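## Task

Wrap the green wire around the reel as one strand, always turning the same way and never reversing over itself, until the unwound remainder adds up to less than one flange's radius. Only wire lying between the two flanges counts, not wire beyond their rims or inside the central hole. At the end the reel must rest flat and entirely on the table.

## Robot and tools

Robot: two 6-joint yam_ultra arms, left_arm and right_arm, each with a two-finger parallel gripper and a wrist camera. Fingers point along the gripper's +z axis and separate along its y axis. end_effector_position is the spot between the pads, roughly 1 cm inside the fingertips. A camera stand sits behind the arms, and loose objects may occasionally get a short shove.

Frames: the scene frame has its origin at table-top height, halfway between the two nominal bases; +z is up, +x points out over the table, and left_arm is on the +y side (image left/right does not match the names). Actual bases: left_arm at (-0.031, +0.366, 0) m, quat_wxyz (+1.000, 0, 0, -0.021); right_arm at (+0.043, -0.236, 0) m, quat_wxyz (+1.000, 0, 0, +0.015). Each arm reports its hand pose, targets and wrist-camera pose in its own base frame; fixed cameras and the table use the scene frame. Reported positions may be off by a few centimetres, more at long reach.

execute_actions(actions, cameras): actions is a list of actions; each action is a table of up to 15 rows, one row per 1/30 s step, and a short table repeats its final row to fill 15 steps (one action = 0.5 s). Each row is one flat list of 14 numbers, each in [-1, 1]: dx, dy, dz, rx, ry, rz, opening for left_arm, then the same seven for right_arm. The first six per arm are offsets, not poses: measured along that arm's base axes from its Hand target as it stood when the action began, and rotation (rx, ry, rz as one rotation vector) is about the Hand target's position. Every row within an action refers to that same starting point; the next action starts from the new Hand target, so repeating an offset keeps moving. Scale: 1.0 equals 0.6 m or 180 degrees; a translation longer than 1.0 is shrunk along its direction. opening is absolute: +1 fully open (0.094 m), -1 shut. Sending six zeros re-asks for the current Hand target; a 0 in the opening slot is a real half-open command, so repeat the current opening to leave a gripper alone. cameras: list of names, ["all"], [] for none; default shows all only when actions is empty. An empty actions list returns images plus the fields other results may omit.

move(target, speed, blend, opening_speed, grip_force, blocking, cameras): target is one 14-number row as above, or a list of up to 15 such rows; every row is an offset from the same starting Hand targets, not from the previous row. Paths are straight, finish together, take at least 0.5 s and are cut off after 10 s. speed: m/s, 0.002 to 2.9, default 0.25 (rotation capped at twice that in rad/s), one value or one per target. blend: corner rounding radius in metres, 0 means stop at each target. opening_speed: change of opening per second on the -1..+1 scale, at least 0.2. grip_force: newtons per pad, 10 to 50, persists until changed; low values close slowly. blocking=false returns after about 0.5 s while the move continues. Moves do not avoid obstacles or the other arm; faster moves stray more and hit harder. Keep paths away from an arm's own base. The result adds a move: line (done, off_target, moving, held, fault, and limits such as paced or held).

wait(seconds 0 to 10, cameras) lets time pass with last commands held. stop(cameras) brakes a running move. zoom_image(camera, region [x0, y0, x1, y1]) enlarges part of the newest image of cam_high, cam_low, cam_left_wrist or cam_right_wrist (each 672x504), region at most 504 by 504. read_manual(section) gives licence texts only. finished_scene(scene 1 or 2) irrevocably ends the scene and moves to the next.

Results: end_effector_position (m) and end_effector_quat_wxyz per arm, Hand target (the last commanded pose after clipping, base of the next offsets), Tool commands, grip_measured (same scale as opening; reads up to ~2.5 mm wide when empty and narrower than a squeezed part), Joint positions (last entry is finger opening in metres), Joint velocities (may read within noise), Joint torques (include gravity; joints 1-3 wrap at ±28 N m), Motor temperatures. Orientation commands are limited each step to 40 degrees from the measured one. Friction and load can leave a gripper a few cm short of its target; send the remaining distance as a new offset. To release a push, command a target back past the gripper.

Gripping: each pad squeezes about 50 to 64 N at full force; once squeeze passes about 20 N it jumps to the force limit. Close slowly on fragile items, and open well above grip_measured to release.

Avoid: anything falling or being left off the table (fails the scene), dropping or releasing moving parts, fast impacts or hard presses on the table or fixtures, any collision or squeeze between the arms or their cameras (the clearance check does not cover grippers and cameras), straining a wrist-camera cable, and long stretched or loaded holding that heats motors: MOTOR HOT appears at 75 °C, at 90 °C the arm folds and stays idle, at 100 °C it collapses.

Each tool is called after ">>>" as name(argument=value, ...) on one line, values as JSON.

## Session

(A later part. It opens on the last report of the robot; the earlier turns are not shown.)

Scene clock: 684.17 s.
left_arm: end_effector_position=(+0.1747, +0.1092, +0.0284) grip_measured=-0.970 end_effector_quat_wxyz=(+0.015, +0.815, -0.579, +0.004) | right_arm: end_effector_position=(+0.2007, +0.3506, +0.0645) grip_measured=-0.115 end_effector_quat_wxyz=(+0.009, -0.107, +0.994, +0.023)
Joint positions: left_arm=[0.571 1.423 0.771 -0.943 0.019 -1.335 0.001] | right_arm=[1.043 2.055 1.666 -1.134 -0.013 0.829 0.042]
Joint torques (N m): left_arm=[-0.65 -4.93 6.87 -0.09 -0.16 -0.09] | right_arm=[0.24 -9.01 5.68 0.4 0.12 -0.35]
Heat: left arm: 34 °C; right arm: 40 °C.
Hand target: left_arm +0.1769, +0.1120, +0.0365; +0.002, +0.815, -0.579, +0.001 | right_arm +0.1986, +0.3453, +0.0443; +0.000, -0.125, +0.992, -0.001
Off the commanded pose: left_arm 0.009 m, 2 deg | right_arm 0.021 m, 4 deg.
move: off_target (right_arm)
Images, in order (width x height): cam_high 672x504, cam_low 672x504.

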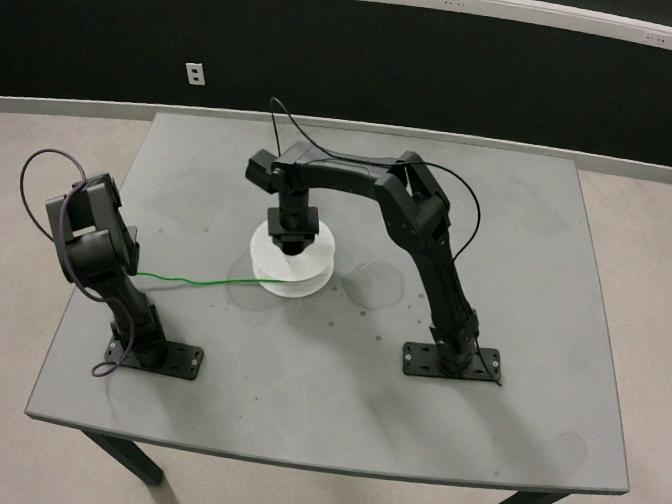

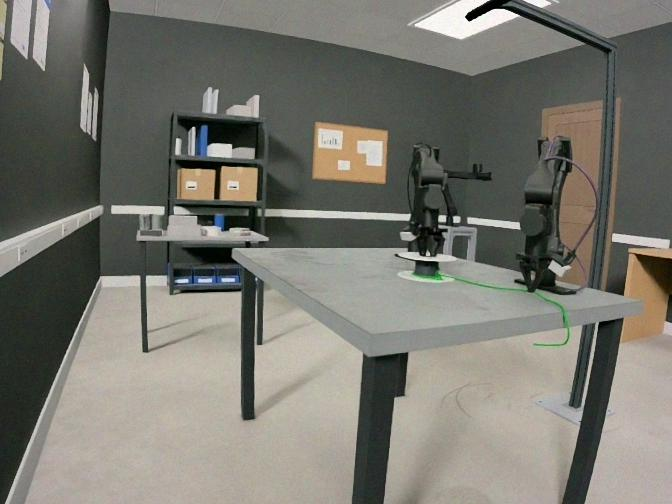

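>>> move(target=[[0.02,-0.06,0.03,0,0,0,-1,0,0,0,0,0,0.333,-0.1]], cameras=["cam_high","cam_low"], speed=0.2)

>>> zoom_image(camera="cam_low", region=[380, 230, 560, 320])

>>> zoom_image(camera="cam_low", region=[400, 255, 470, 297])

Scene clock: 688.53 s.
left_arm: end_effector_position=(+0.1836, +0.0727, +0.0442) grip_measured=-0.970 end_effector_quat_wxyz=(+0.019, +0.815, -0.579, -0.001) | right_arm: end_effector_position=(+0.2025, +0.3539, +0.0653) grip_measured=-0.109 end_effector_quat_wxyz=(+0.026, -0.586, +0.810, +0.019)
Joint positions: left_arm=[0.389 1.371 0.797 -1.029 0.019 -1.516 0.001] | right_arm=[1.043 2.053 1.666 -1.12 -0.014 -0.211 0.042]
Joint torques (N m): left_arm=[-0.68 -4.57 8.02 -0.11 -0.16 -0.08] | right_arm=[0.43 -9.11 5.38 0.32 0.13 -0.46]
Heat: left arm: 34 °C; right arm: 40 °C.
Hand target: left_arm +0.1888, +0.0759, +0.0545; +0.002, +0.815, -0.579, +0.001 | right_arm +0.1986, +0.3454, +0.0442; +0.000, -0.604, +0.797, -0.001
Off the commanded pose: left_arm 0.012 m, 2 deg | right_arm 0.023 m, 4 deg.
move: off_target (left_arm, right_arm)
Images, in order (width x height): cam_high 672x504, cam_low 672x504.

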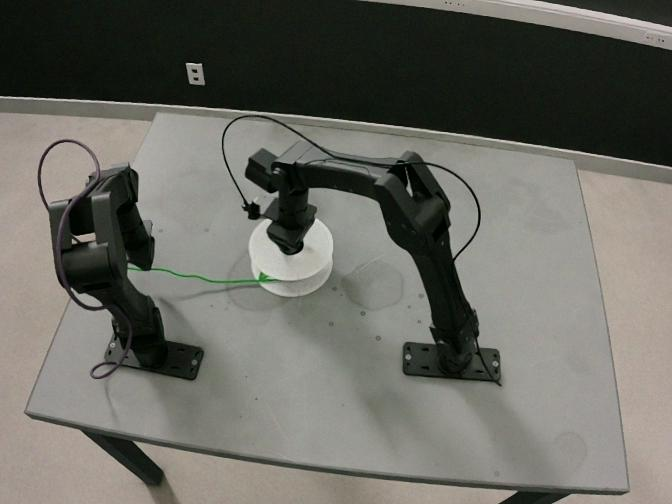

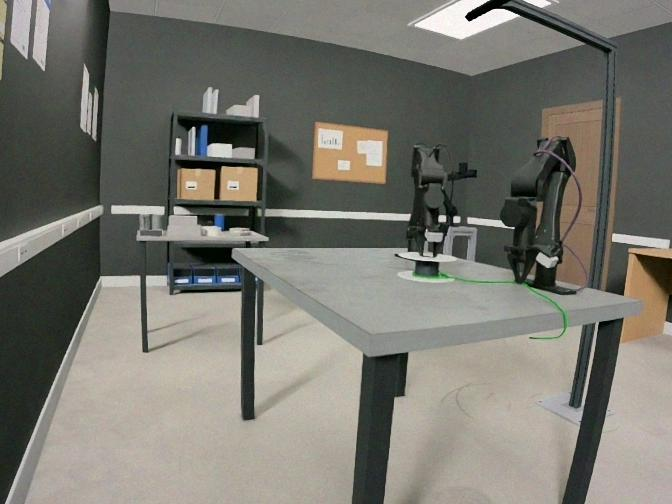

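Scaled by 2.800 from the camera's 672x504 image, which has a finer 960x720 frame.

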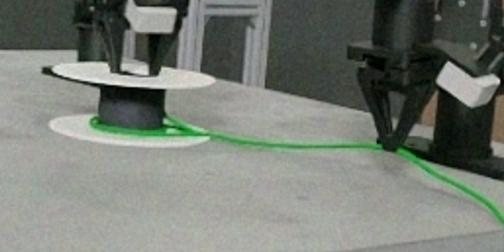

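Scaled by 7.200 from the camera's 672x504 image, which has a finer 960x720 frame.

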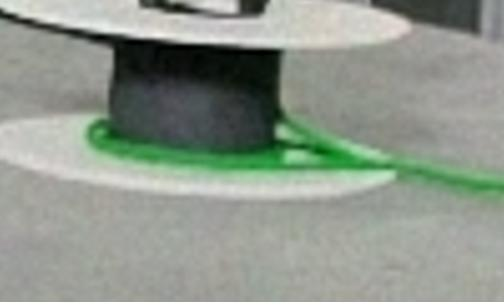

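>>> zoom_image(camera="cam_high", region=[220, 220, 350, 310])

Scaled by 3.877 from the camera's 672x504 image, which has a finer 960x720 frame.

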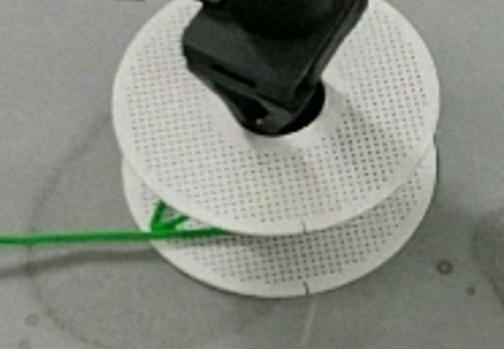

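>>> move(target=[[-0.04,0.11,-0.06,0,0,0,-1,0,0,0,0,0,-0.666,-0.1]], cameras=["cam_high","cam_low"], speed=0.2)

>>> zoom_image(camera="cam_low", region=[400, 255, 470, 297])

>>> zoom_image(camera="cam_high", region=[220, 220, 350, 310])

Scene clock: 706.63 s.
left_arm: end_effector_position=(+0.1677, +0.1386, +0.0214) grip_measured=-0.970 end_effector_quat_wxyz=(+0.003, +0.815, -0.580, +0.008) | right_arm: end_effector_position=(+0.2054, +0.3529, +0.0656) grip_measured=-0.108 end_effector_quat_wxyz=(+0.009, +0.372, +0.928, +0.032)
Joint positions: left_arm=[0.7 1.46 0.772 -0.885 0.018 -1.205 0.001] | right_arm=[1.045 2.053 1.666 -1.117 0.008 1.808 0.042]
Joint torques (N m): left_arm=[0.73 -3.03 4.79 0.25 -0.16 0.06] | right_arm=[0.08 -8.91 5.64 0.28 -0.1 0.38]
Heat: left arm: 33 °C; right arm: 39 °C.
Hand target: left_arm +0.1649, +0.1421, +0.0185; +0.002, +0.815, -0.579, +0.001 | right_arm +0.1985, +0.3453, +0.0442; -0.001, +0.388, +0.922, -0.001
Off the commanded pose: left_arm 0.005 m, 1 deg | right_arm 0.024 m, 4 deg.
move: off_target (right_arm)
Images, in order (width x height): cam_high 672x504, cam_low 672x504.

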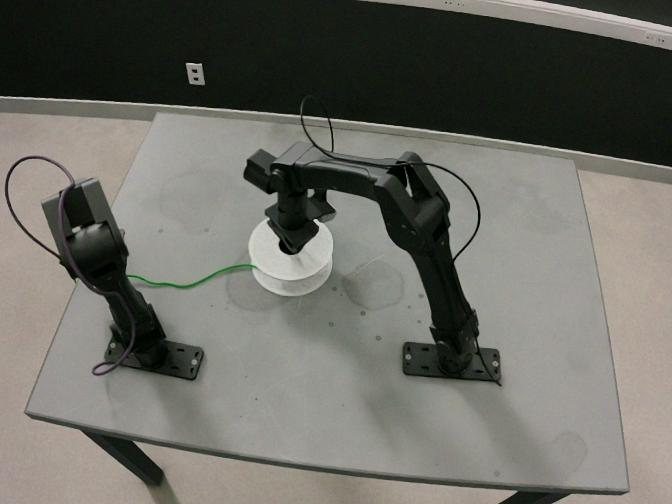

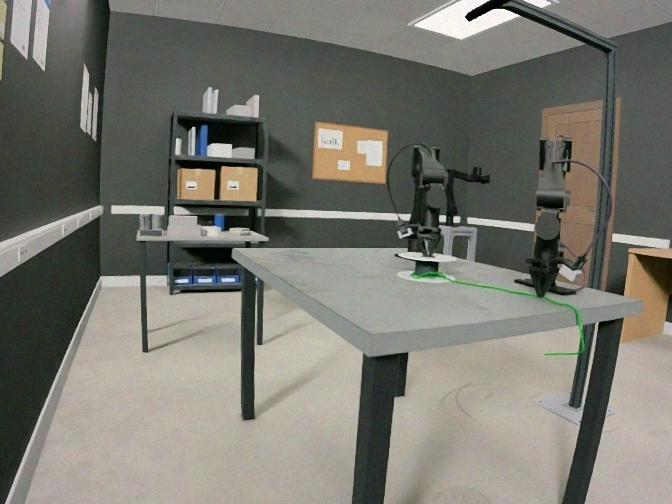

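Scaled by 7.200 from the camera's 672x504 image, which has a finer 960x720 frame.

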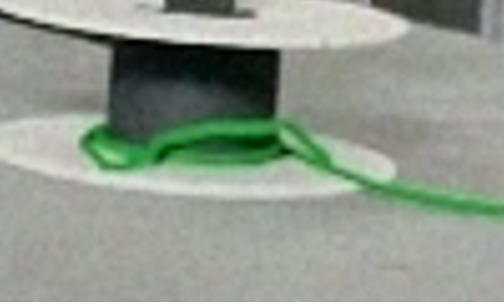

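Scaled by 3.877 from the camera's 672x504 image, which has a finer 960x720 frame.

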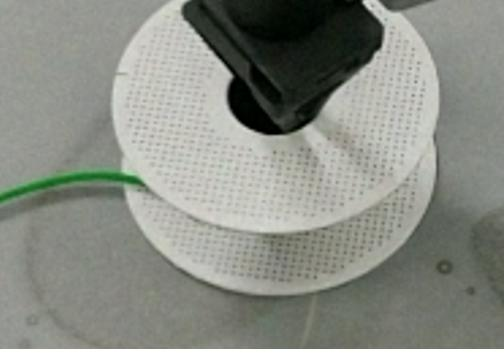

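>>> move(target=[[0,0,0,0,0,0,-1,0,0,0,0,0,0,-0.745],[0,0,0,0,0,0,-1,0,0,0.13,0,0,0,-0.745],[0,0,0,0,0,0,-1,0.0,-0.2,0.13,0,0,0.78,-0.745],[0,0,0,0,0,0,-1,0.0,-0.25,0.05,0,0,0.78,-0.745]], cameras=["cam_right_wrist","cam_low","cam_high"], speed=0.25)

>>> zoom_image(camera="cam_low", region=[400, 255, 470, 297])

Scene clock: 716.70 s.
left_arm: end_effector_position=(+0.1678, +0.1386, +0.0214) grip_measured=-0.970 end_effector_quat_wxyz=(+0.003, +0.815, -0.580, +0.008) | right_arm: end_effector_position=(+0.1977, +0.1950, +0.0705) grip_measured=-0.743 end_effector_quat_wxyz=(+0.012, +0.734, -0.679, +0.003)
Joint positions: left_arm=[0.7 1.46 0.772 -0.885 0.018 -1.204 0.001] | right_arm=[0.779 1.644 1.159 -1.111 0.006 -0.87 0.012]
Joint torques (N m): left_arm=[0.75 -3.03 4.79 0.24 -0.16 0.07] | right_arm=[-0.4 -10.02 6.17 0.3 -0.06 -0.09]
Heat: left arm: 33 °C; right arm: 39 °C.
Hand target: left_arm +0.1649, +0.1421, +0.0185; +0.002, +0.815, -0.579, +0.001 | right_arm +0.1985, +0.1953, +0.0741; +0.000, +0.736, -0.677, +0.001
Off the commanded pose: left_arm 0.005 m, 1 deg | right_arm 0.004 m, 2 deg.
move: done
Images, in order (width x height): cam_high 672x504, cam_low 672x504, cam_right_wrist 672x504.

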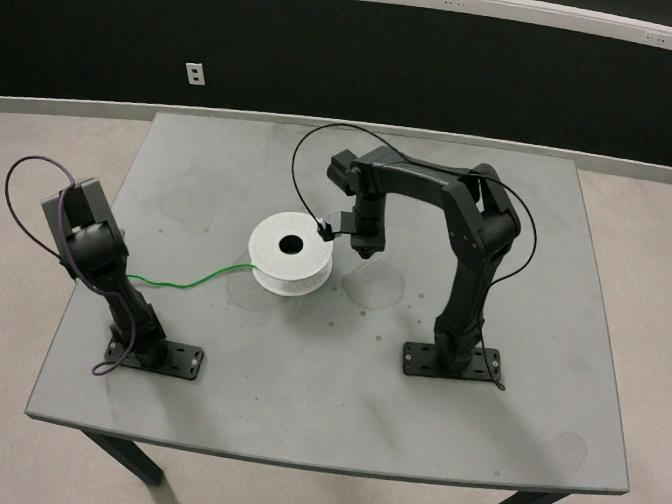

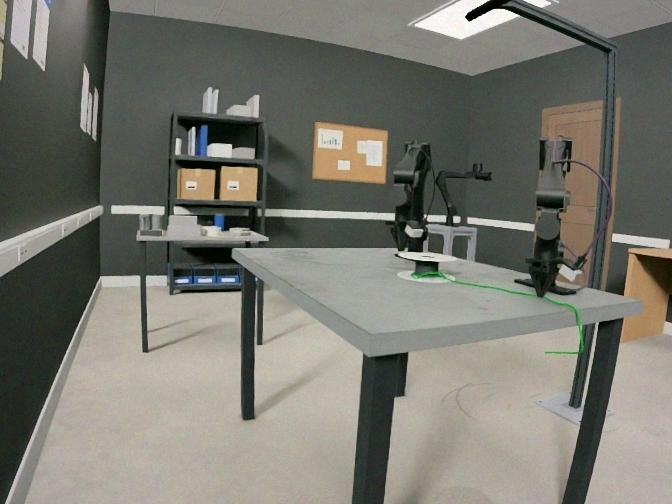

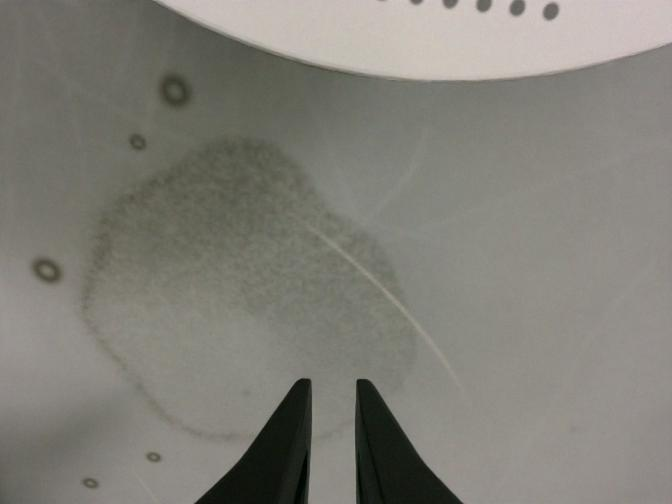

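Scaled by 7.200 from the camera's 672x504 image, which has a finer 960x720 frame.

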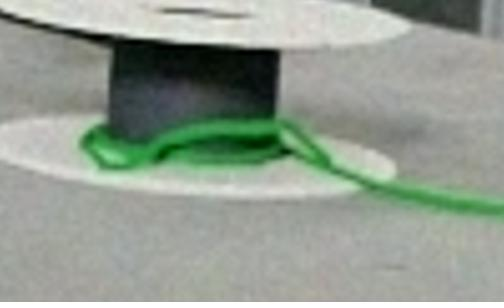

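>>> move(target=[[0,0,0,0,0,0,-1,0.1,0.02,0.1,0,0,-0.889,-0.745]], cameras=[], speed=0.3)

>>> move(target=[[0,0,0,0,0,0,-1,0,0,-0.07,0.2265,0.106,0,-0.745]], cameras=["cam_right_wrist"], speed=0.2)

Scene clock: 724.40 s.
left_arm: end_effector_position=(+0.1678, +0.1386, +0.0214) grip_measured=-0.970 end_effector_quat_wxyz=(+0.003, +0.815, -0.580, +0.008) | right_arm: end_effector_position=(+0.2570, +0.2072, +0.1329) grip_measured=-0.743 end_effector_quat_wxyz=(+0.004, +0.533, +0.846, +0.004)
Joint positions: left_arm=[0.7 1.46 0.772 -0.885 0.018 -1.204 0.001] | right_arm=[0.678 1.783 1.569 -1.347 0.004 1.802 0.012]
Joint torques (N m): left_arm=[0.76 -3.04 4.79 0.25 -0.16 0.07] | right_arm=[-0.58 -8.1 9.48 0.02 -0.09 0.07]
Heat: left arm: 33 °C; right arm: 39 °C.
Hand target: left_arm +0.1649, +0.1421, +0.0185; +0.002, +0.815, -0.579, +0.001 | right_arm +0.2585, +0.2073, +0.1341; -0.001, +0.539, +0.842, -0.001
Off the commanded pose: left_arm 0.005 m, 1 deg | right_arm 0.002 m, 1 deg.
move: done
No camera images: "cameras" was empty.

Scene clock: 727.13 s.
left_arm: end_effector_position=(+0.1678, +0.1386, +0.0214) grip_measured=-0.970 end_effector_quat_wxyz=(+0.003, +0.815, -0.580, +0.008) | right_arm: end_effector_position=(+0.2603, +0.2061, +0.0962) grip_measured=-0.743 end_effector_quat_wxyz=(-0.313, +0.498, +0.783, +0.202)
Joint positions: left_arm=[0.7 1.46 0.772 -0.885 0.018 -1.204 0.001] | right_arm=[0.286 1.859 1.314 -1.163 -0.753 1.364 0.012]
Joint torques (N m): left_arm=[0.76 -3.03 4.81 0.24 -0.16 0.07] | right_arm=[-0.38 -8.57 5.93 0 -0.69 -0.11]
Heat: left arm: 33 °C; right arm: 39 °C.
Hand target: left_arm +0.1649, +0.1421, +0.0185; +0.002, +0.815, -0.579, +0.001 | right_arm +0.2585, +0.2073, +0.0921; -0.325, +0.498, +0.778, +0.204
Off the commanded pose: left_arm 0.005 m, 1 deg | right_arm 0.005 m, 2 deg.
move: done
Images, in order (width x height): cam_right_wrist 672x504.

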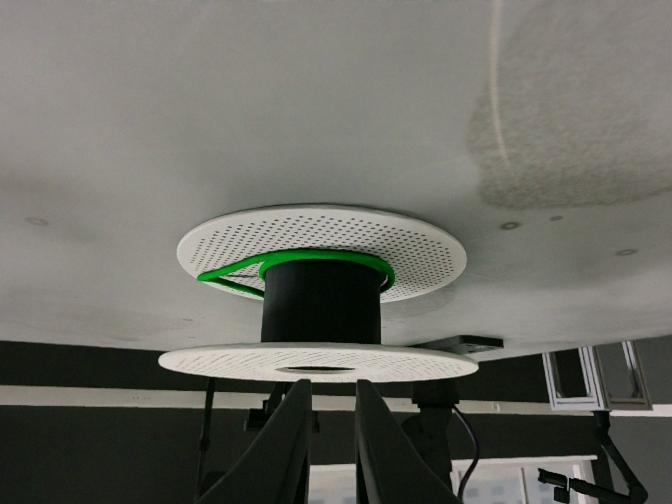

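>>> zoom_image(camera="cam_right_wrist", region=[150, 180, 490, 400])

Scaled by 1.482 from the camera's 672x504 image, which has a finer 960x720 frame.

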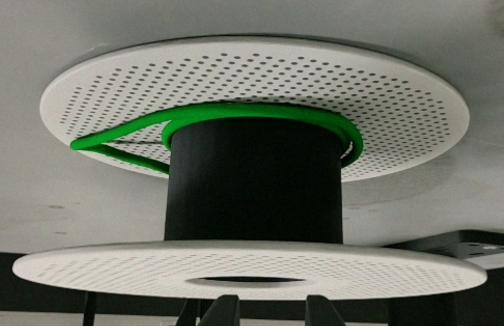

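>>> move(target=[[0,0,0,0,0,0,-1,0.03,-0.03,0.1,-0.2265,-0.106,0,-0.745]], cameras=[], speed=0.2)

>>> move(target=[[0,0,0,0,0,0,-1,-0.12,0.27,-0.04,0,0,0.111,-0.745]], cameras=["cam_right_wrist"], speed=0.2)

Scene clock: 733.13 s.
left_arm: end_effector_position=(+0.1678, +0.1386, +0.0214) grip_measured=-0.970 end_effector_quat_wxyz=(+0.003, +0.815, -0.580, +0.008) | right_arm: end_effector_position=(+0.2745, +0.1908, +0.1501) grip_measured=-0.743 end_effector_quat_wxyz=(-0.009, +0.537, +0.844, +0.008)
Joint positions: left_arm=[0.7 1.46 0.772 -0.885 0.018 -1.204 0.001] | right_arm=[0.593 1.807 1.667 -1.424 -0.022 1.726 0.012]
Joint torques (N m): left_arm=[0.76 -3.02 4.81 0.24 -0.17 0.08] | right_arm=[0.23 -8.64 9.37 0.02 0.16 0.1]
Heat: left arm: 33 °C; right arm: 38 °C.
Hand target: left_arm +0.1649, +0.1421, +0.0185; +0.002, +0.815, -0.579, +0.001 | right_arm +0.2764, +0.1893, +0.1521; -0.001, +0.539, +0.842, -0.001
Off the commanded pose: left_arm 0.005 m, 1 deg | right_arm 0.003 m, 1 deg.
move: done
No camera images: "cameras" was empty.

Scene clock: 734.80 s.
left_arm: end_effector_position=(+0.1678, +0.1386, +0.0214) grip_measured=-0.970 end_effector_quat_wxyz=(+0.003, +0.815, -0.580, +0.008) | right_arm: end_effector_position=(+0.2004, +0.3533, +0.1286) grip_measured=-0.743 end_effector_quat_wxyz=(-0.006, +0.378, +0.926, +0.007)
Joint positions: left_arm=[0.7 1.46 0.772 -0.885 0.018 -1.204 0.001] | right_arm=[1.046 2.1 1.989 -1.448 -0.015 1.822 0.012]
Joint torques (N m): left_arm=[0.75 -3.02 4.81 0.24 -0.16 0.07] | right_arm=[-0.57 -11.06 9.43 0.05 0.07 0.11]
Heat: left arm: 33 °C; right arm: 38 °C.
Hand target: left_arm +0.1649, +0.1421, +0.0185; +0.002, +0.815, -0.579, +0.001 | right_arm +0.2045, +0.3514, +0.1282; -0.001, +0.385, +0.923, -0.001
Off the commanded pose: left_arm 0.005 m, 1 deg | right_arm 0.005 m, 1 deg.
move: done
Images, in order (width x height): cam_right_wrist 672x504.

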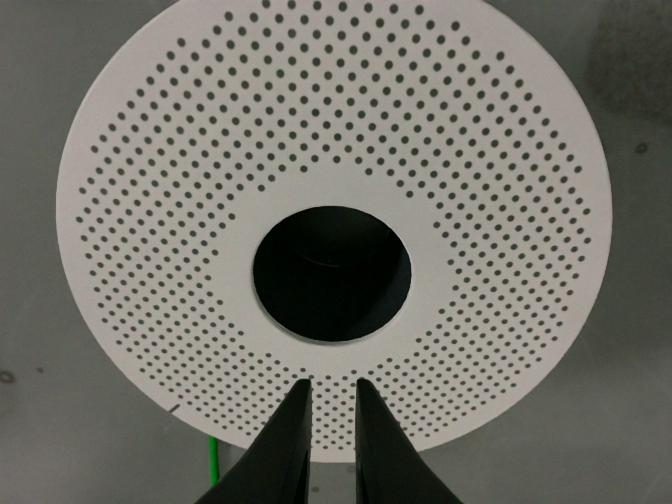

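>>> move(target=[[0,0,0,0,0,0,-1,0.003,-0.005,-0.06,0,0,0,-0.745],[0,0,0,0,0,0,-1,0.003,-0.005,-0.14,0,0,0,-0.745],[0,0,0,0,0,0,-1,0.003,-0.005,-0.14,0,0,0,-0.1],[0.02,-0.06,0.01,0,0,0,-1,0.003,-0.005,-0.14,0,0,0.4,-0.1]], cameras=["cam_low","cam_high"], speed=[0.12,0.12,0.1,0.2], opening_speed=1)

>>> zoom_image(camera="cam_low", region=[390, 240, 530, 310])

>>> zoom_image(camera="cam_high", region=[220, 220, 350, 310])

Scene clock: 743.47 s.
left_arm: end_effector_position=(+0.1804, +0.1084, +0.0216) grip_measured=-0.970 end_effector_quat_wxyz=(+0.004, +0.815, -0.579, +0.006) | right_arm: end_effector_position=(+0.2048, +0.3547, +0.0644) grip_measured=-0.115 end_effector_quat_wxyz=(+0.009, -0.217, +0.976, +0.022)
Joint positions: left_arm=[0.547 1.431 0.749 -0.891 0.013 -1.359 0.001] | right_arm=[1.038 2.081 1.704 -1.15 -0.016 0.599 0.042]
Joint torques (N m): left_arm=[-0.73 -4.97 4.74 -0.04 -0.1 -0.09] | right_arm=[-0.46 -9.22 5.76 0.42 0.13 -0.37]
Heat: left arm: 33 °C; right arm: 39 °C.
Hand target: left_arm +0.1769, +0.1060, +0.0245; +0.002, +0.815, -0.579, +0.001 | right_arm +0.2064, +0.3483, +0.0442; +0.000, -0.231, +0.973, -0.001
Off the commanded pose: left_arm 0.005 m, 1 deg | right_arm 0.021 m, 3 deg.
move: off_target (right_arm); target 3's new opening was sent with right_arm's hand 0.011 m and 2 deg from that target
Images, in order (width x height): cam_high 672x504, cam_low 672x504.

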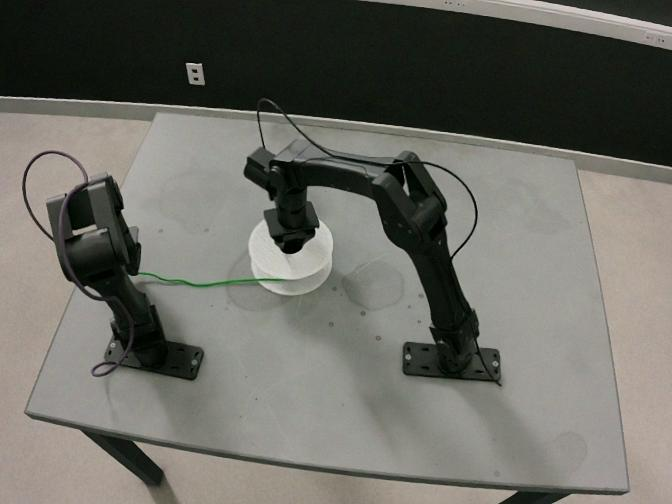

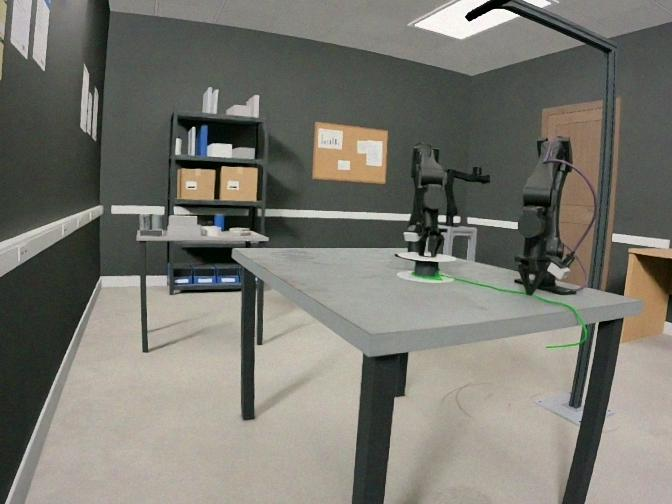

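Scaled by 3.600 from the camera's 672x504 image, which has a finer 960x720 frame.

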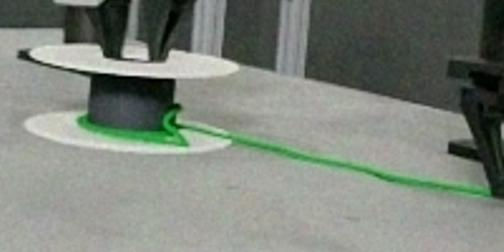

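Scaled by 3.877 from the camera's 672x504 image, which has a finer 960x720 frame.

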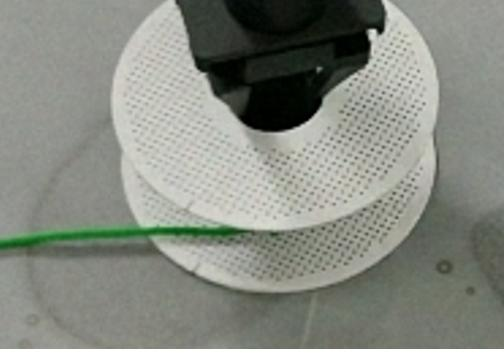

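>>> move(target=[[0.022,-0.083,0.0,0,0,0,-1,0,0,0,0,0,0.4,-0.1]], cameras=["cam_low","cam_high"], speed=0.2)

>>> zoom_image(camera="cam_low", region=[390, 240, 530, 310])

>>> zoom_image(camera="cam_high", region=[220, 220, 350, 310])

Scene clock: 748.20 s.
left_arm: end_effector_position=(+0.1943, +0.0577, +0.0220) grip_measured=-0.970 end_effector_quat_wxyz=(+0.004, +0.815, -0.579, +0.005) | right_arm: end_effector_position=(+0.2061, +0.3569, +0.0656) grip_measured=-0.109 end_effector_quat_wxyz=(-0.026, +0.747, -0.664, -0.013)
Joint positions: left_arm=[0.295 1.396 0.722 -0.897 0.013 -1.611 0.001] | right_arm=[1.038 2.078 1.704 -1.14 -0.016 -0.652 0.042]
Joint torques (N m): left_arm=[-0.72 -4.66 4.78 -0.04 -0.1 -0.13] | right_arm=[-0.42 -9.26 5.45 0.39 0.15 -0.43]
Heat: left arm: 33 °C; right arm: 38 °C.
Hand target: left_arm +0.1902, +0.0562, +0.0245; +0.002, +0.815, -0.579, +0.002 | right_arm +0.2064, +0.3483, +0.0442; -0.001, +0.759, -0.651, +0.001
Off the commanded pose: left_arm 0.005 m, 1 deg | right_arm 0.023 m, 4 deg.
move: off_target (right_arm)
Images, in order (width x height): cam_high 672x504, cam_low 672x504.

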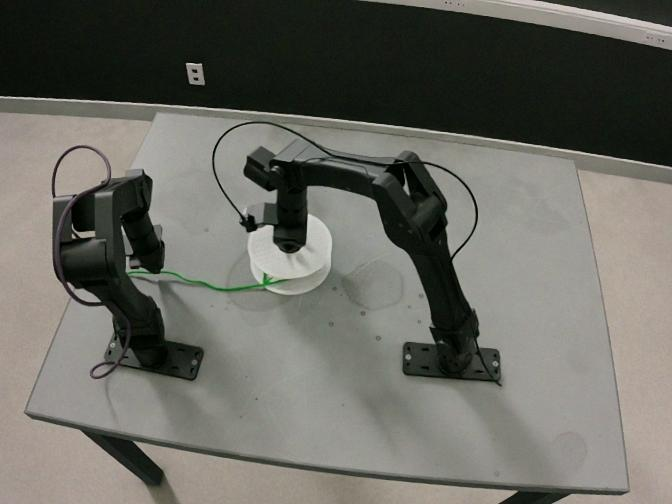

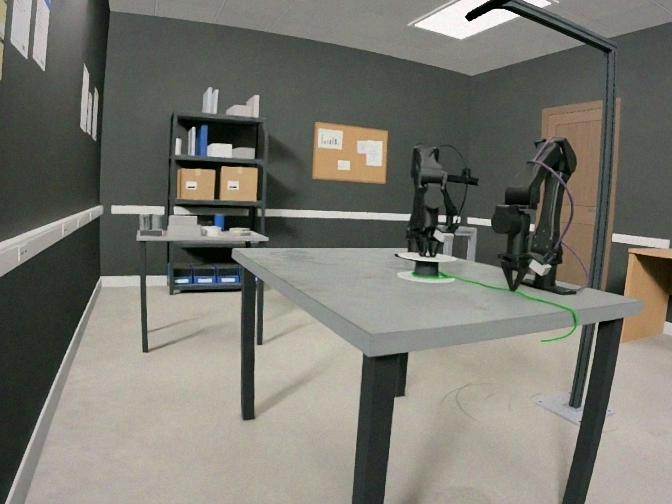

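Scaled by 3.600 from the camera's 672x504 image, which has a finer 960x720 frame.

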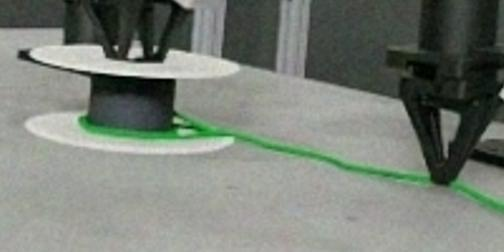

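Scaled by 3.877 from the camera's 672x504 image, which has a finer 960x720 frame.

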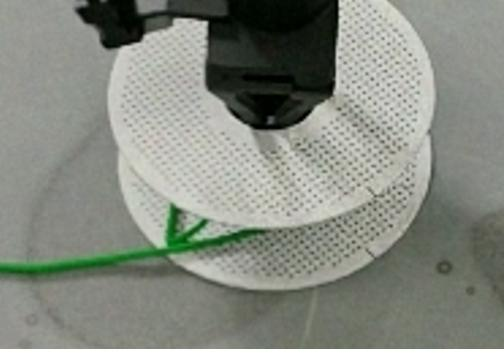

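>>> move(target=[[0.0,0.0,0.0,0,0,0,-1,0,0,0,0,0,0.2,-0.1]], cameras=["cam_low","cam_high"], speed=0.2)

>>> zoom_image(camera="cam_low", region=[390, 240, 530, 310])

>>> zoom_image(camera="cam_high", region=[220, 220, 350, 310])

Scene clock: 752.10 s.
left_arm: end_effector_position=(+0.1943, +0.0577, +0.0220) grip_measured=-0.970 end_effector_quat_wxyz=(+0.004, +0.815, -0.579, +0.005) | right_arm: end_effector_position=(+0.2061, +0.3569, +0.0656) grip_measured=-0.109 end_effector_quat_wxyz=(-0.029, +0.917, -0.398, -0.005)
Joint positions: left_arm=[0.295 1.396 0.722 -0.897 0.013 -1.611 0.001] | right_arm=[1.038 2.078 1.704 -1.14 -0.016 -1.286 0.042]
Joint torques (N m): left_arm=[-0.73 -4.64 4.79 -0.04 -0.1 -0.09] | right_arm=[-0.39 -9.37 5.14 0.41 0.13 -0.37]
Heat: left arm: 33 °C; right arm: 38 °C.
Hand target: left_arm +0.1902, +0.0562, +0.0245; +0.002, +0.815, -0.579, +0.002 | right_arm +0.2064, +0.3483, +0.0442; -0.001, +0.923, -0.385, +0.001
Off the commanded pose: left_arm 0.005 m, 0 deg | right_arm 0.023 m, 4 deg.
move: off_target (right_arm)
Images, in order (width x height): cam_high 672x504, cam_low 672x504.

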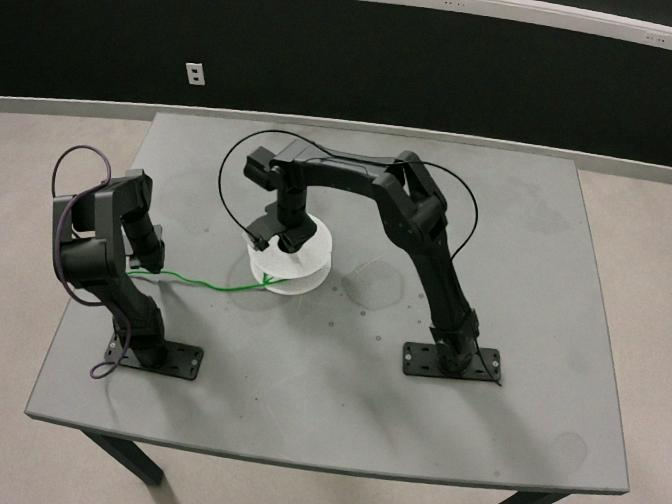

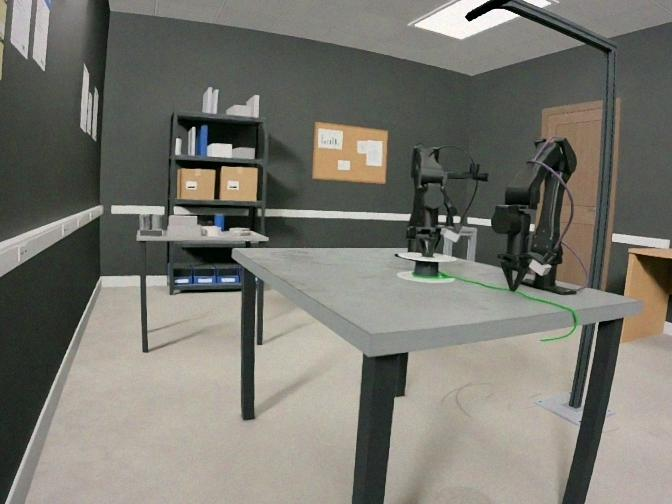

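Scaled by 3.600 from the camera's 672x504 image, which has a finer 960x720 frame.

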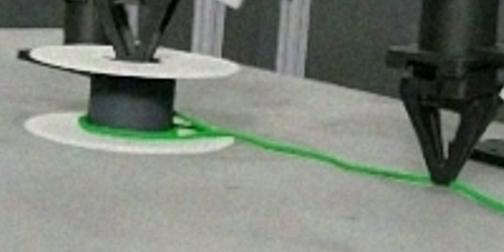

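Scaled by 3.877 from the camera's 672x504 image, which has a finer 960x720 frame.

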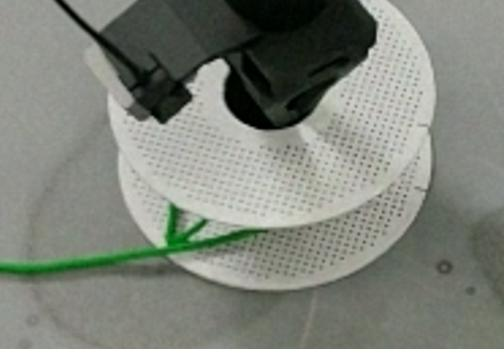

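>>> move(target=[[0.01,0.0,0.22,0,0,0,-1,0,0,0,0,0,0,-0.745],[0.01,0.0,0.22,0,0,0,-1,0,0,0.1,0,0,-0.4,-0.745]], cameras=[], speed=0.2)

>>> move(target=[[0,0,0,0,0,0,-1,0,0,0,0,0,-0.6,-0.745]], cameras=["cam_low","cam_high","cam_right_wrist"], speed=0.5)

>>> zoom_image(camera="cam_low", region=[390, 240, 530, 310])

>>> zoom_image(camera="cam_high", region=[220, 220, 350, 310])

Scene clock: 760.07 s.
left_arm: end_effector_position=(+0.1955, +0.0567, +0.1499) grip_measured=-0.970 end_effector_quat_wxyz=(+0.007, +0.816, -0.579, +0.002) | right_arm: end_effector_position=(+0.2023, +0.3468, +0.0973) grip_measured=-0.743 end_effector_quat_wxyz=(-0.008, -0.525, +0.851, -0.001)
Joint positions: left_arm=[0.288 1.323 1.186 -1.443 0.012 -1.62 0.001] | right_arm=[1.038 2.1 1.864 -1.35 -0.006 -0.069 0.012]
Joint torques (N m): left_arm=[-0.77 -3.08 8.03 -0.08 -0.09 -0.08] | right_arm=[-0.35 -12.57 9.58 0.05 0.06 0.1]
Heat: left arm: 33 °C; right arm: 38 °C.
Hand target: left_arm +0.1962, +0.0563, +0.1566; +0.001, +0.815, -0.579, +0.001 | right_arm +0.2064, +0.3483, +0.1042; +0.000, -0.521, +0.854, -0.001
Off the commanded pose: left_arm 0.007 m, 1 deg | right_arm 0.008 m, 1 deg.
move: done
No camera images: "cameras" was empty.

Scene clock: 762.93 s.
left_arm: end_effector_position=(+0.1955, +0.0567, +0.1499) grip_measured=-0.970 end_effector_quat_wxyz=(+0.007, +0.816, -0.579, +0.002) | right_arm: end_effector_position=(+0.2023, +0.3468, +0.0973) grip_measured=-0.743 end_effector_quat_wxyz=(-0.004, +0.378, +0.926, -0.007)
Joint positions: left_arm=[0.288 1.323 1.186 -1.443 0.012 -1.62 0.001] | right_arm=[1.038 2.1 1.864 -1.35 -0.006 1.814 0.012]
Joint torques (N m): left_arm=[-0.77 -3.1 8.02 -0.08 -0.09 -0.09] | right_arm=[-0.55 -12.42 9.66 0.07 0 0.09]
Heat: left arm: 33 °C; right arm: 39 °C.
Hand target: left_arm +0.1962, +0.0563, +0.1566; +0.001, +0.815, -0.579, +0.001 | right_arm +0.2064, +0.3483, +0.1042; -0.001, +0.385, +0.923, -0.001
Off the commanded pose: left_arm 0.007 m, 1 deg | right_arm 0.008 m, 1 deg.
move: done
Images, in order (width x height): cam_high 672x504, cam_low 672x504, cam_right_wrist 672x504.

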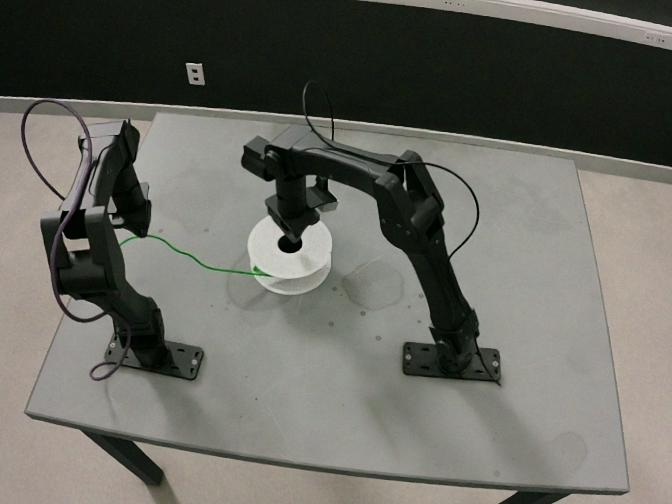

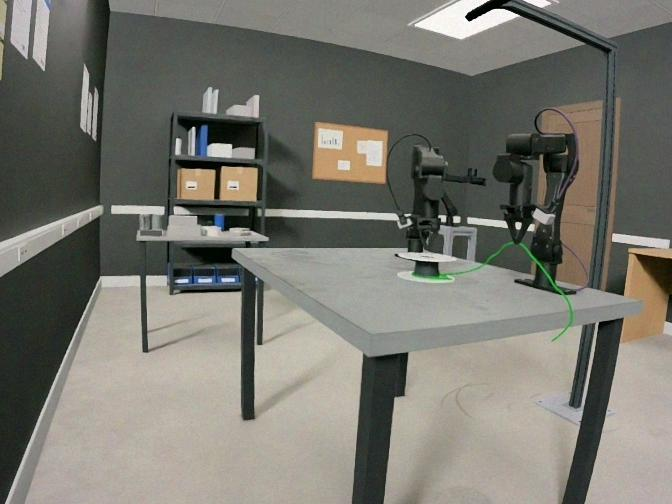

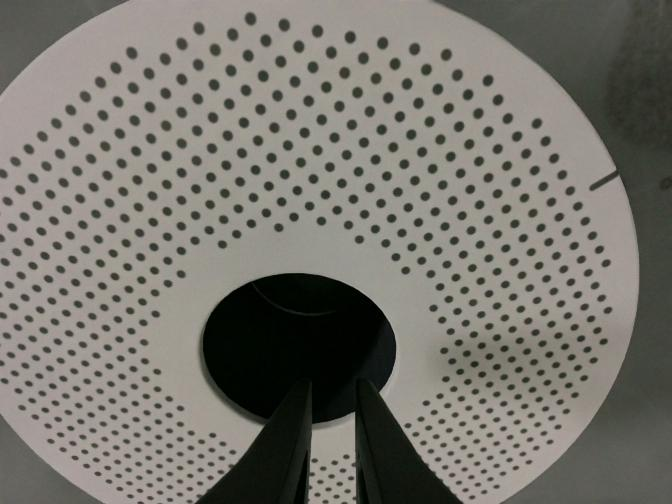

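Scaled by 3.600 from the camera's 672x504 image, which has a finer 960x720 frame.

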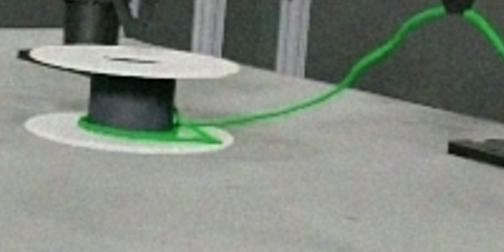

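Scaled by 3.877 from the camera's 672x504 image, which has a finer 960x720 frame.

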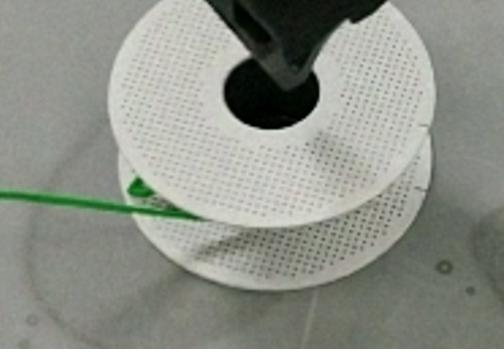

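>>> move(target=[[0,0,0,0,0,0,-1,0.0045,0.008,0,0,0,0,-0.745],[0,0,0,0,0,0,-1,0.0045,0.008,-0.1,0,0,0,-0.745],[0,0,0,0,0,0,-1,0.0045,0.008,-0.1,0,0,0,-0.1],[0.01,-0.03,0.0,0,0,0,-1,0.0045,0.008,-0.1,0,0,0.3,-0.1]], cameras=["cam_low","cam_high"], speed=[0.12,0.12,0.1,0.2], opening_speed=1)

>>> zoom_image(camera="cam_low", region=[390, 240, 530, 310])

>>> zoom_image(camera="cam_high", region=[220, 220, 350, 310])

Scene clock: 771.20 s.
left_arm: end_effector_position=(+0.1999, +0.0383, +0.1499) grip_measured=-0.970 end_effector_quat_wxyz=(+0.008, +0.815, -0.579, +0.001) | right_arm: end_effector_position=(+0.2081, +0.3576, +0.0643) grip_measured=-0.117 end_effector_quat_wxyz=(+0.008, -0.060, +0.998, +0.019)
Joint positions: left_arm=[0.195 1.323 1.186 -1.443 0.012 -1.712 0.001] | right_arm=[1.038 2.102 1.735 -1.165 -0.009 0.917 0.042]
Joint torques (N m): left_arm=[-0.75 -2.69 8.44 -0.06 -0.09 -0.11] | right_arm=[-0.44 -9.37 5.89 0.45 0.05 -0.4]
Motor temperatures (°C): left_arm=[27 32 32 23 23 24 28] | right_arm=[22 39 28 27 22 24 24]
Heat: left arm: 32 °C; right arm: 39 °C.
Hand target: left_arm +0.2022, +0.0382, +0.1566; +0.001, +0.815, -0.579, +0.001 | right_arm +0.2091, +0.3531, +0.0442; -0.001, -0.076, +0.997, -0.001
Off the commanded pose: left_arm 0.007 m, 1 deg | right_arm 0.021 m, 3 deg.
move: off_target (right_arm)
Images, in order (width x height): cam_high 672x504, cam_low 672x504.

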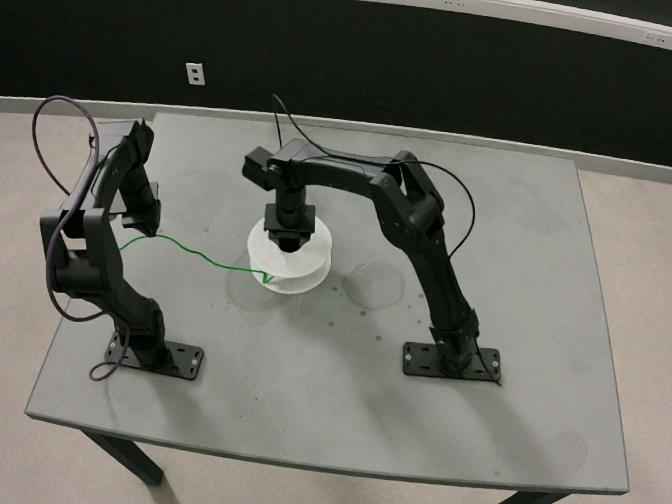

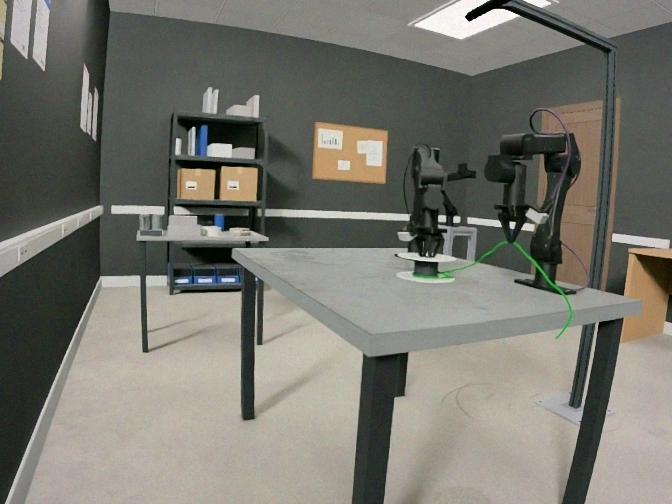

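Scaled by 3.600 from the camera's 672x504 image, which has a finer 960x720 frame.

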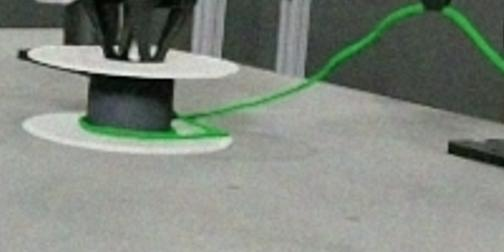

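Scaled by 3.877 from the camera's 672x504 image, which has a finer 960x720 frame.

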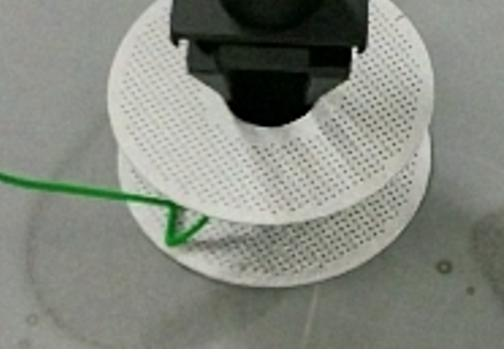

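>>> move(target=[[0.01,-0.05,0.0,0,0,0,-1,0,0,0,0,0,0.4,-0.1]], cameras=["cam_low","cam_high"], speed=0.2)

>>> zoom_image(camera="cam_low", region=[390, 240, 530, 310])

>>> zoom_image(camera="cam_high", region=[220, 220, 350, 310])

Scene clock: 776.07 s.
left_arm: end_effector_position=(+0.2047, +0.0084, +0.1502) grip_measured=-0.970 end_effector_quat_wxyz=(+0.008, +0.815, -0.579, +0.000) | right_arm: end_effector_position=(+0.2097, +0.3609, +0.0652) grip_measured=-0.111 end_effector_quat_wxyz=(+0.024, -0.637, +0.771, +0.014)
Joint positions: left_arm=[0.047 1.328 1.191 -1.443 0.012 -1.859 0.001] | right_arm=[1.038 2.101 1.737 -1.152 -0.01 -0.343 0.042]
Joint torques (N m): left_arm=[-0.7 -2.45 8.62 -0.03 -0.08 -0.09] | right_arm=[-0.29 -9.48 5.52 0.37 0.09 -0.36]
Heat: left arm: 32 °C; right arm: 38 °C.
Hand target: left_arm +0.2081, +0.0082, +0.1565; +0.002, +0.815, -0.579, +0.001 | right_arm +0.2090, +0.3530, +0.0441; +0.000, -0.648, +0.762, -0.001
Off the commanded pose: left_arm 0.007 m, 1 deg | right_arm 0.022 m, 4 deg.
move: off_target (right_arm)
Images, in order (width x height): cam_high 672x504, cam_low 672x504.

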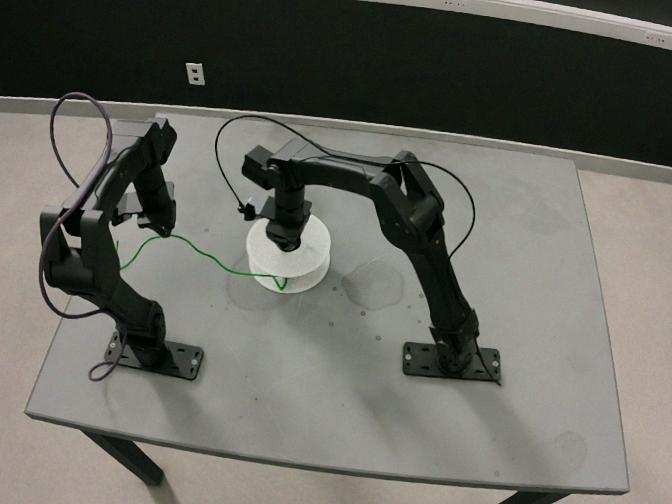

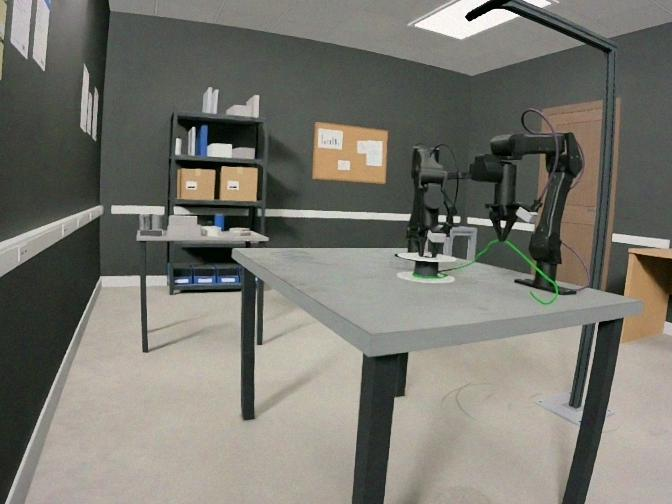

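Scaled by 3.600 from the camera's 672x504 image, which has a finer 960x720 frame.

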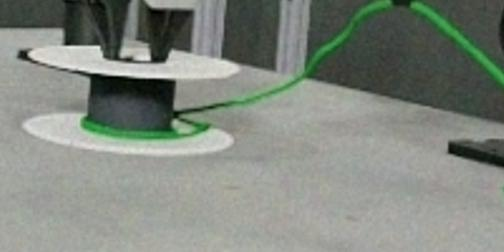

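Scaled by 3.877 from the camera's 672x504 image, which has a finer 960x720 frame.

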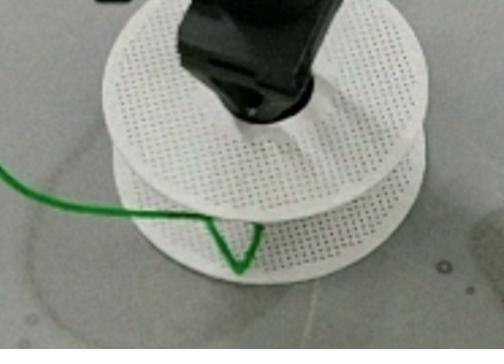

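>>> move(target=[[0.01,-0.05,0.0,0,0,0,-1,0,0,0,0,0,0.28,-0.1]], cameras=["cam_low","cam_high"], speed=0.2)

>>> zoom_image(camera="cam_high", region=[220, 220, 350, 310])

Scene clock: 779.90 s.
left_arm: end_effector_position=(+0.2096, -0.0210, +0.1509) grip_measured=-0.970 end_effector_quat_wxyz=(+0.008, +0.815, -0.579, -0.003) | right_arm: end_effector_position=(+0.2096, +0.3611, +0.0657) grip_measured=-0.109 end_effector_quat_wxyz=(-0.029, +0.904, -0.426, -0.003)
Joint positions: left_arm=[-0.094 1.354 1.213 -1.443 0.012 -2 0.001] | right_arm=[1.038 2.1 1.737 -1.152 -0.012 -1.223 0.042]
Joint torques (N m): left_arm=[-0.68 -2.62 8.4 0.03 -0.09 -0.09] | right_arm=[-0.31 -9.57 5.29 0.39 0.11 -0.37]
Heat: left arm: 32 °C; right arm: 38 °C.
Hand target: left_arm +0.2141, -0.0218, +0.1565; +0.002, +0.815, -0.579, +0.001 | right_arm +0.2090, +0.3531, +0.0442; -0.001, +0.910, -0.414, +0.001
Off the commanded pose: left_arm 0.007 m, 1 deg | right_arm 0.023 m, 4 deg.
move: off_target (right_arm)
Images, in order (width x height): cam_high 672x504, cam_low 672x504.

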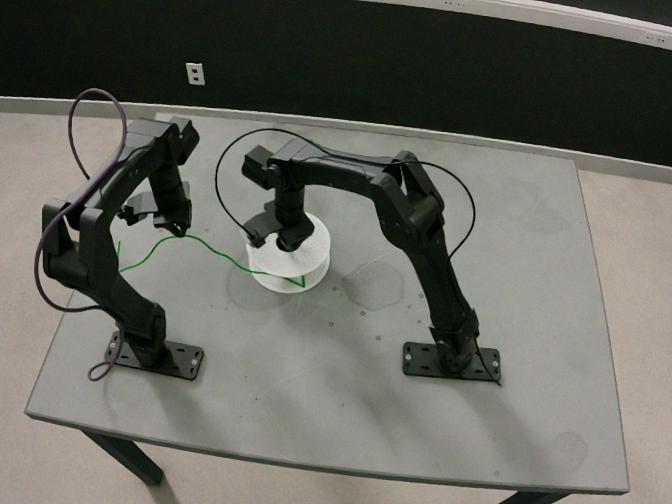

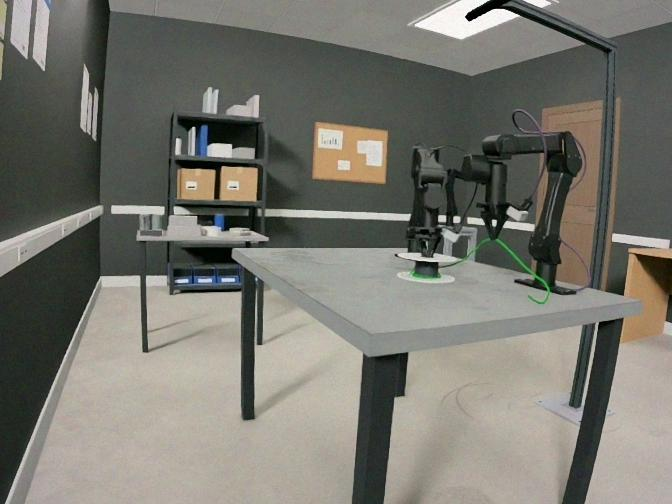

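Scaled by 3.877 from the camera's 672x504 image, which has a finer 960x720 frame.

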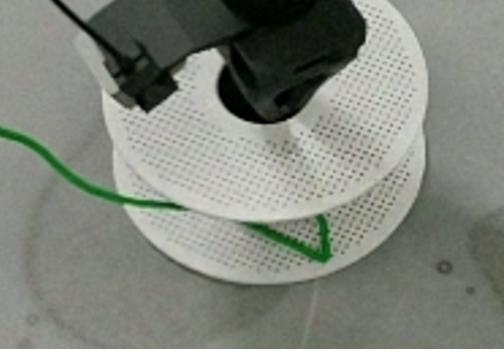

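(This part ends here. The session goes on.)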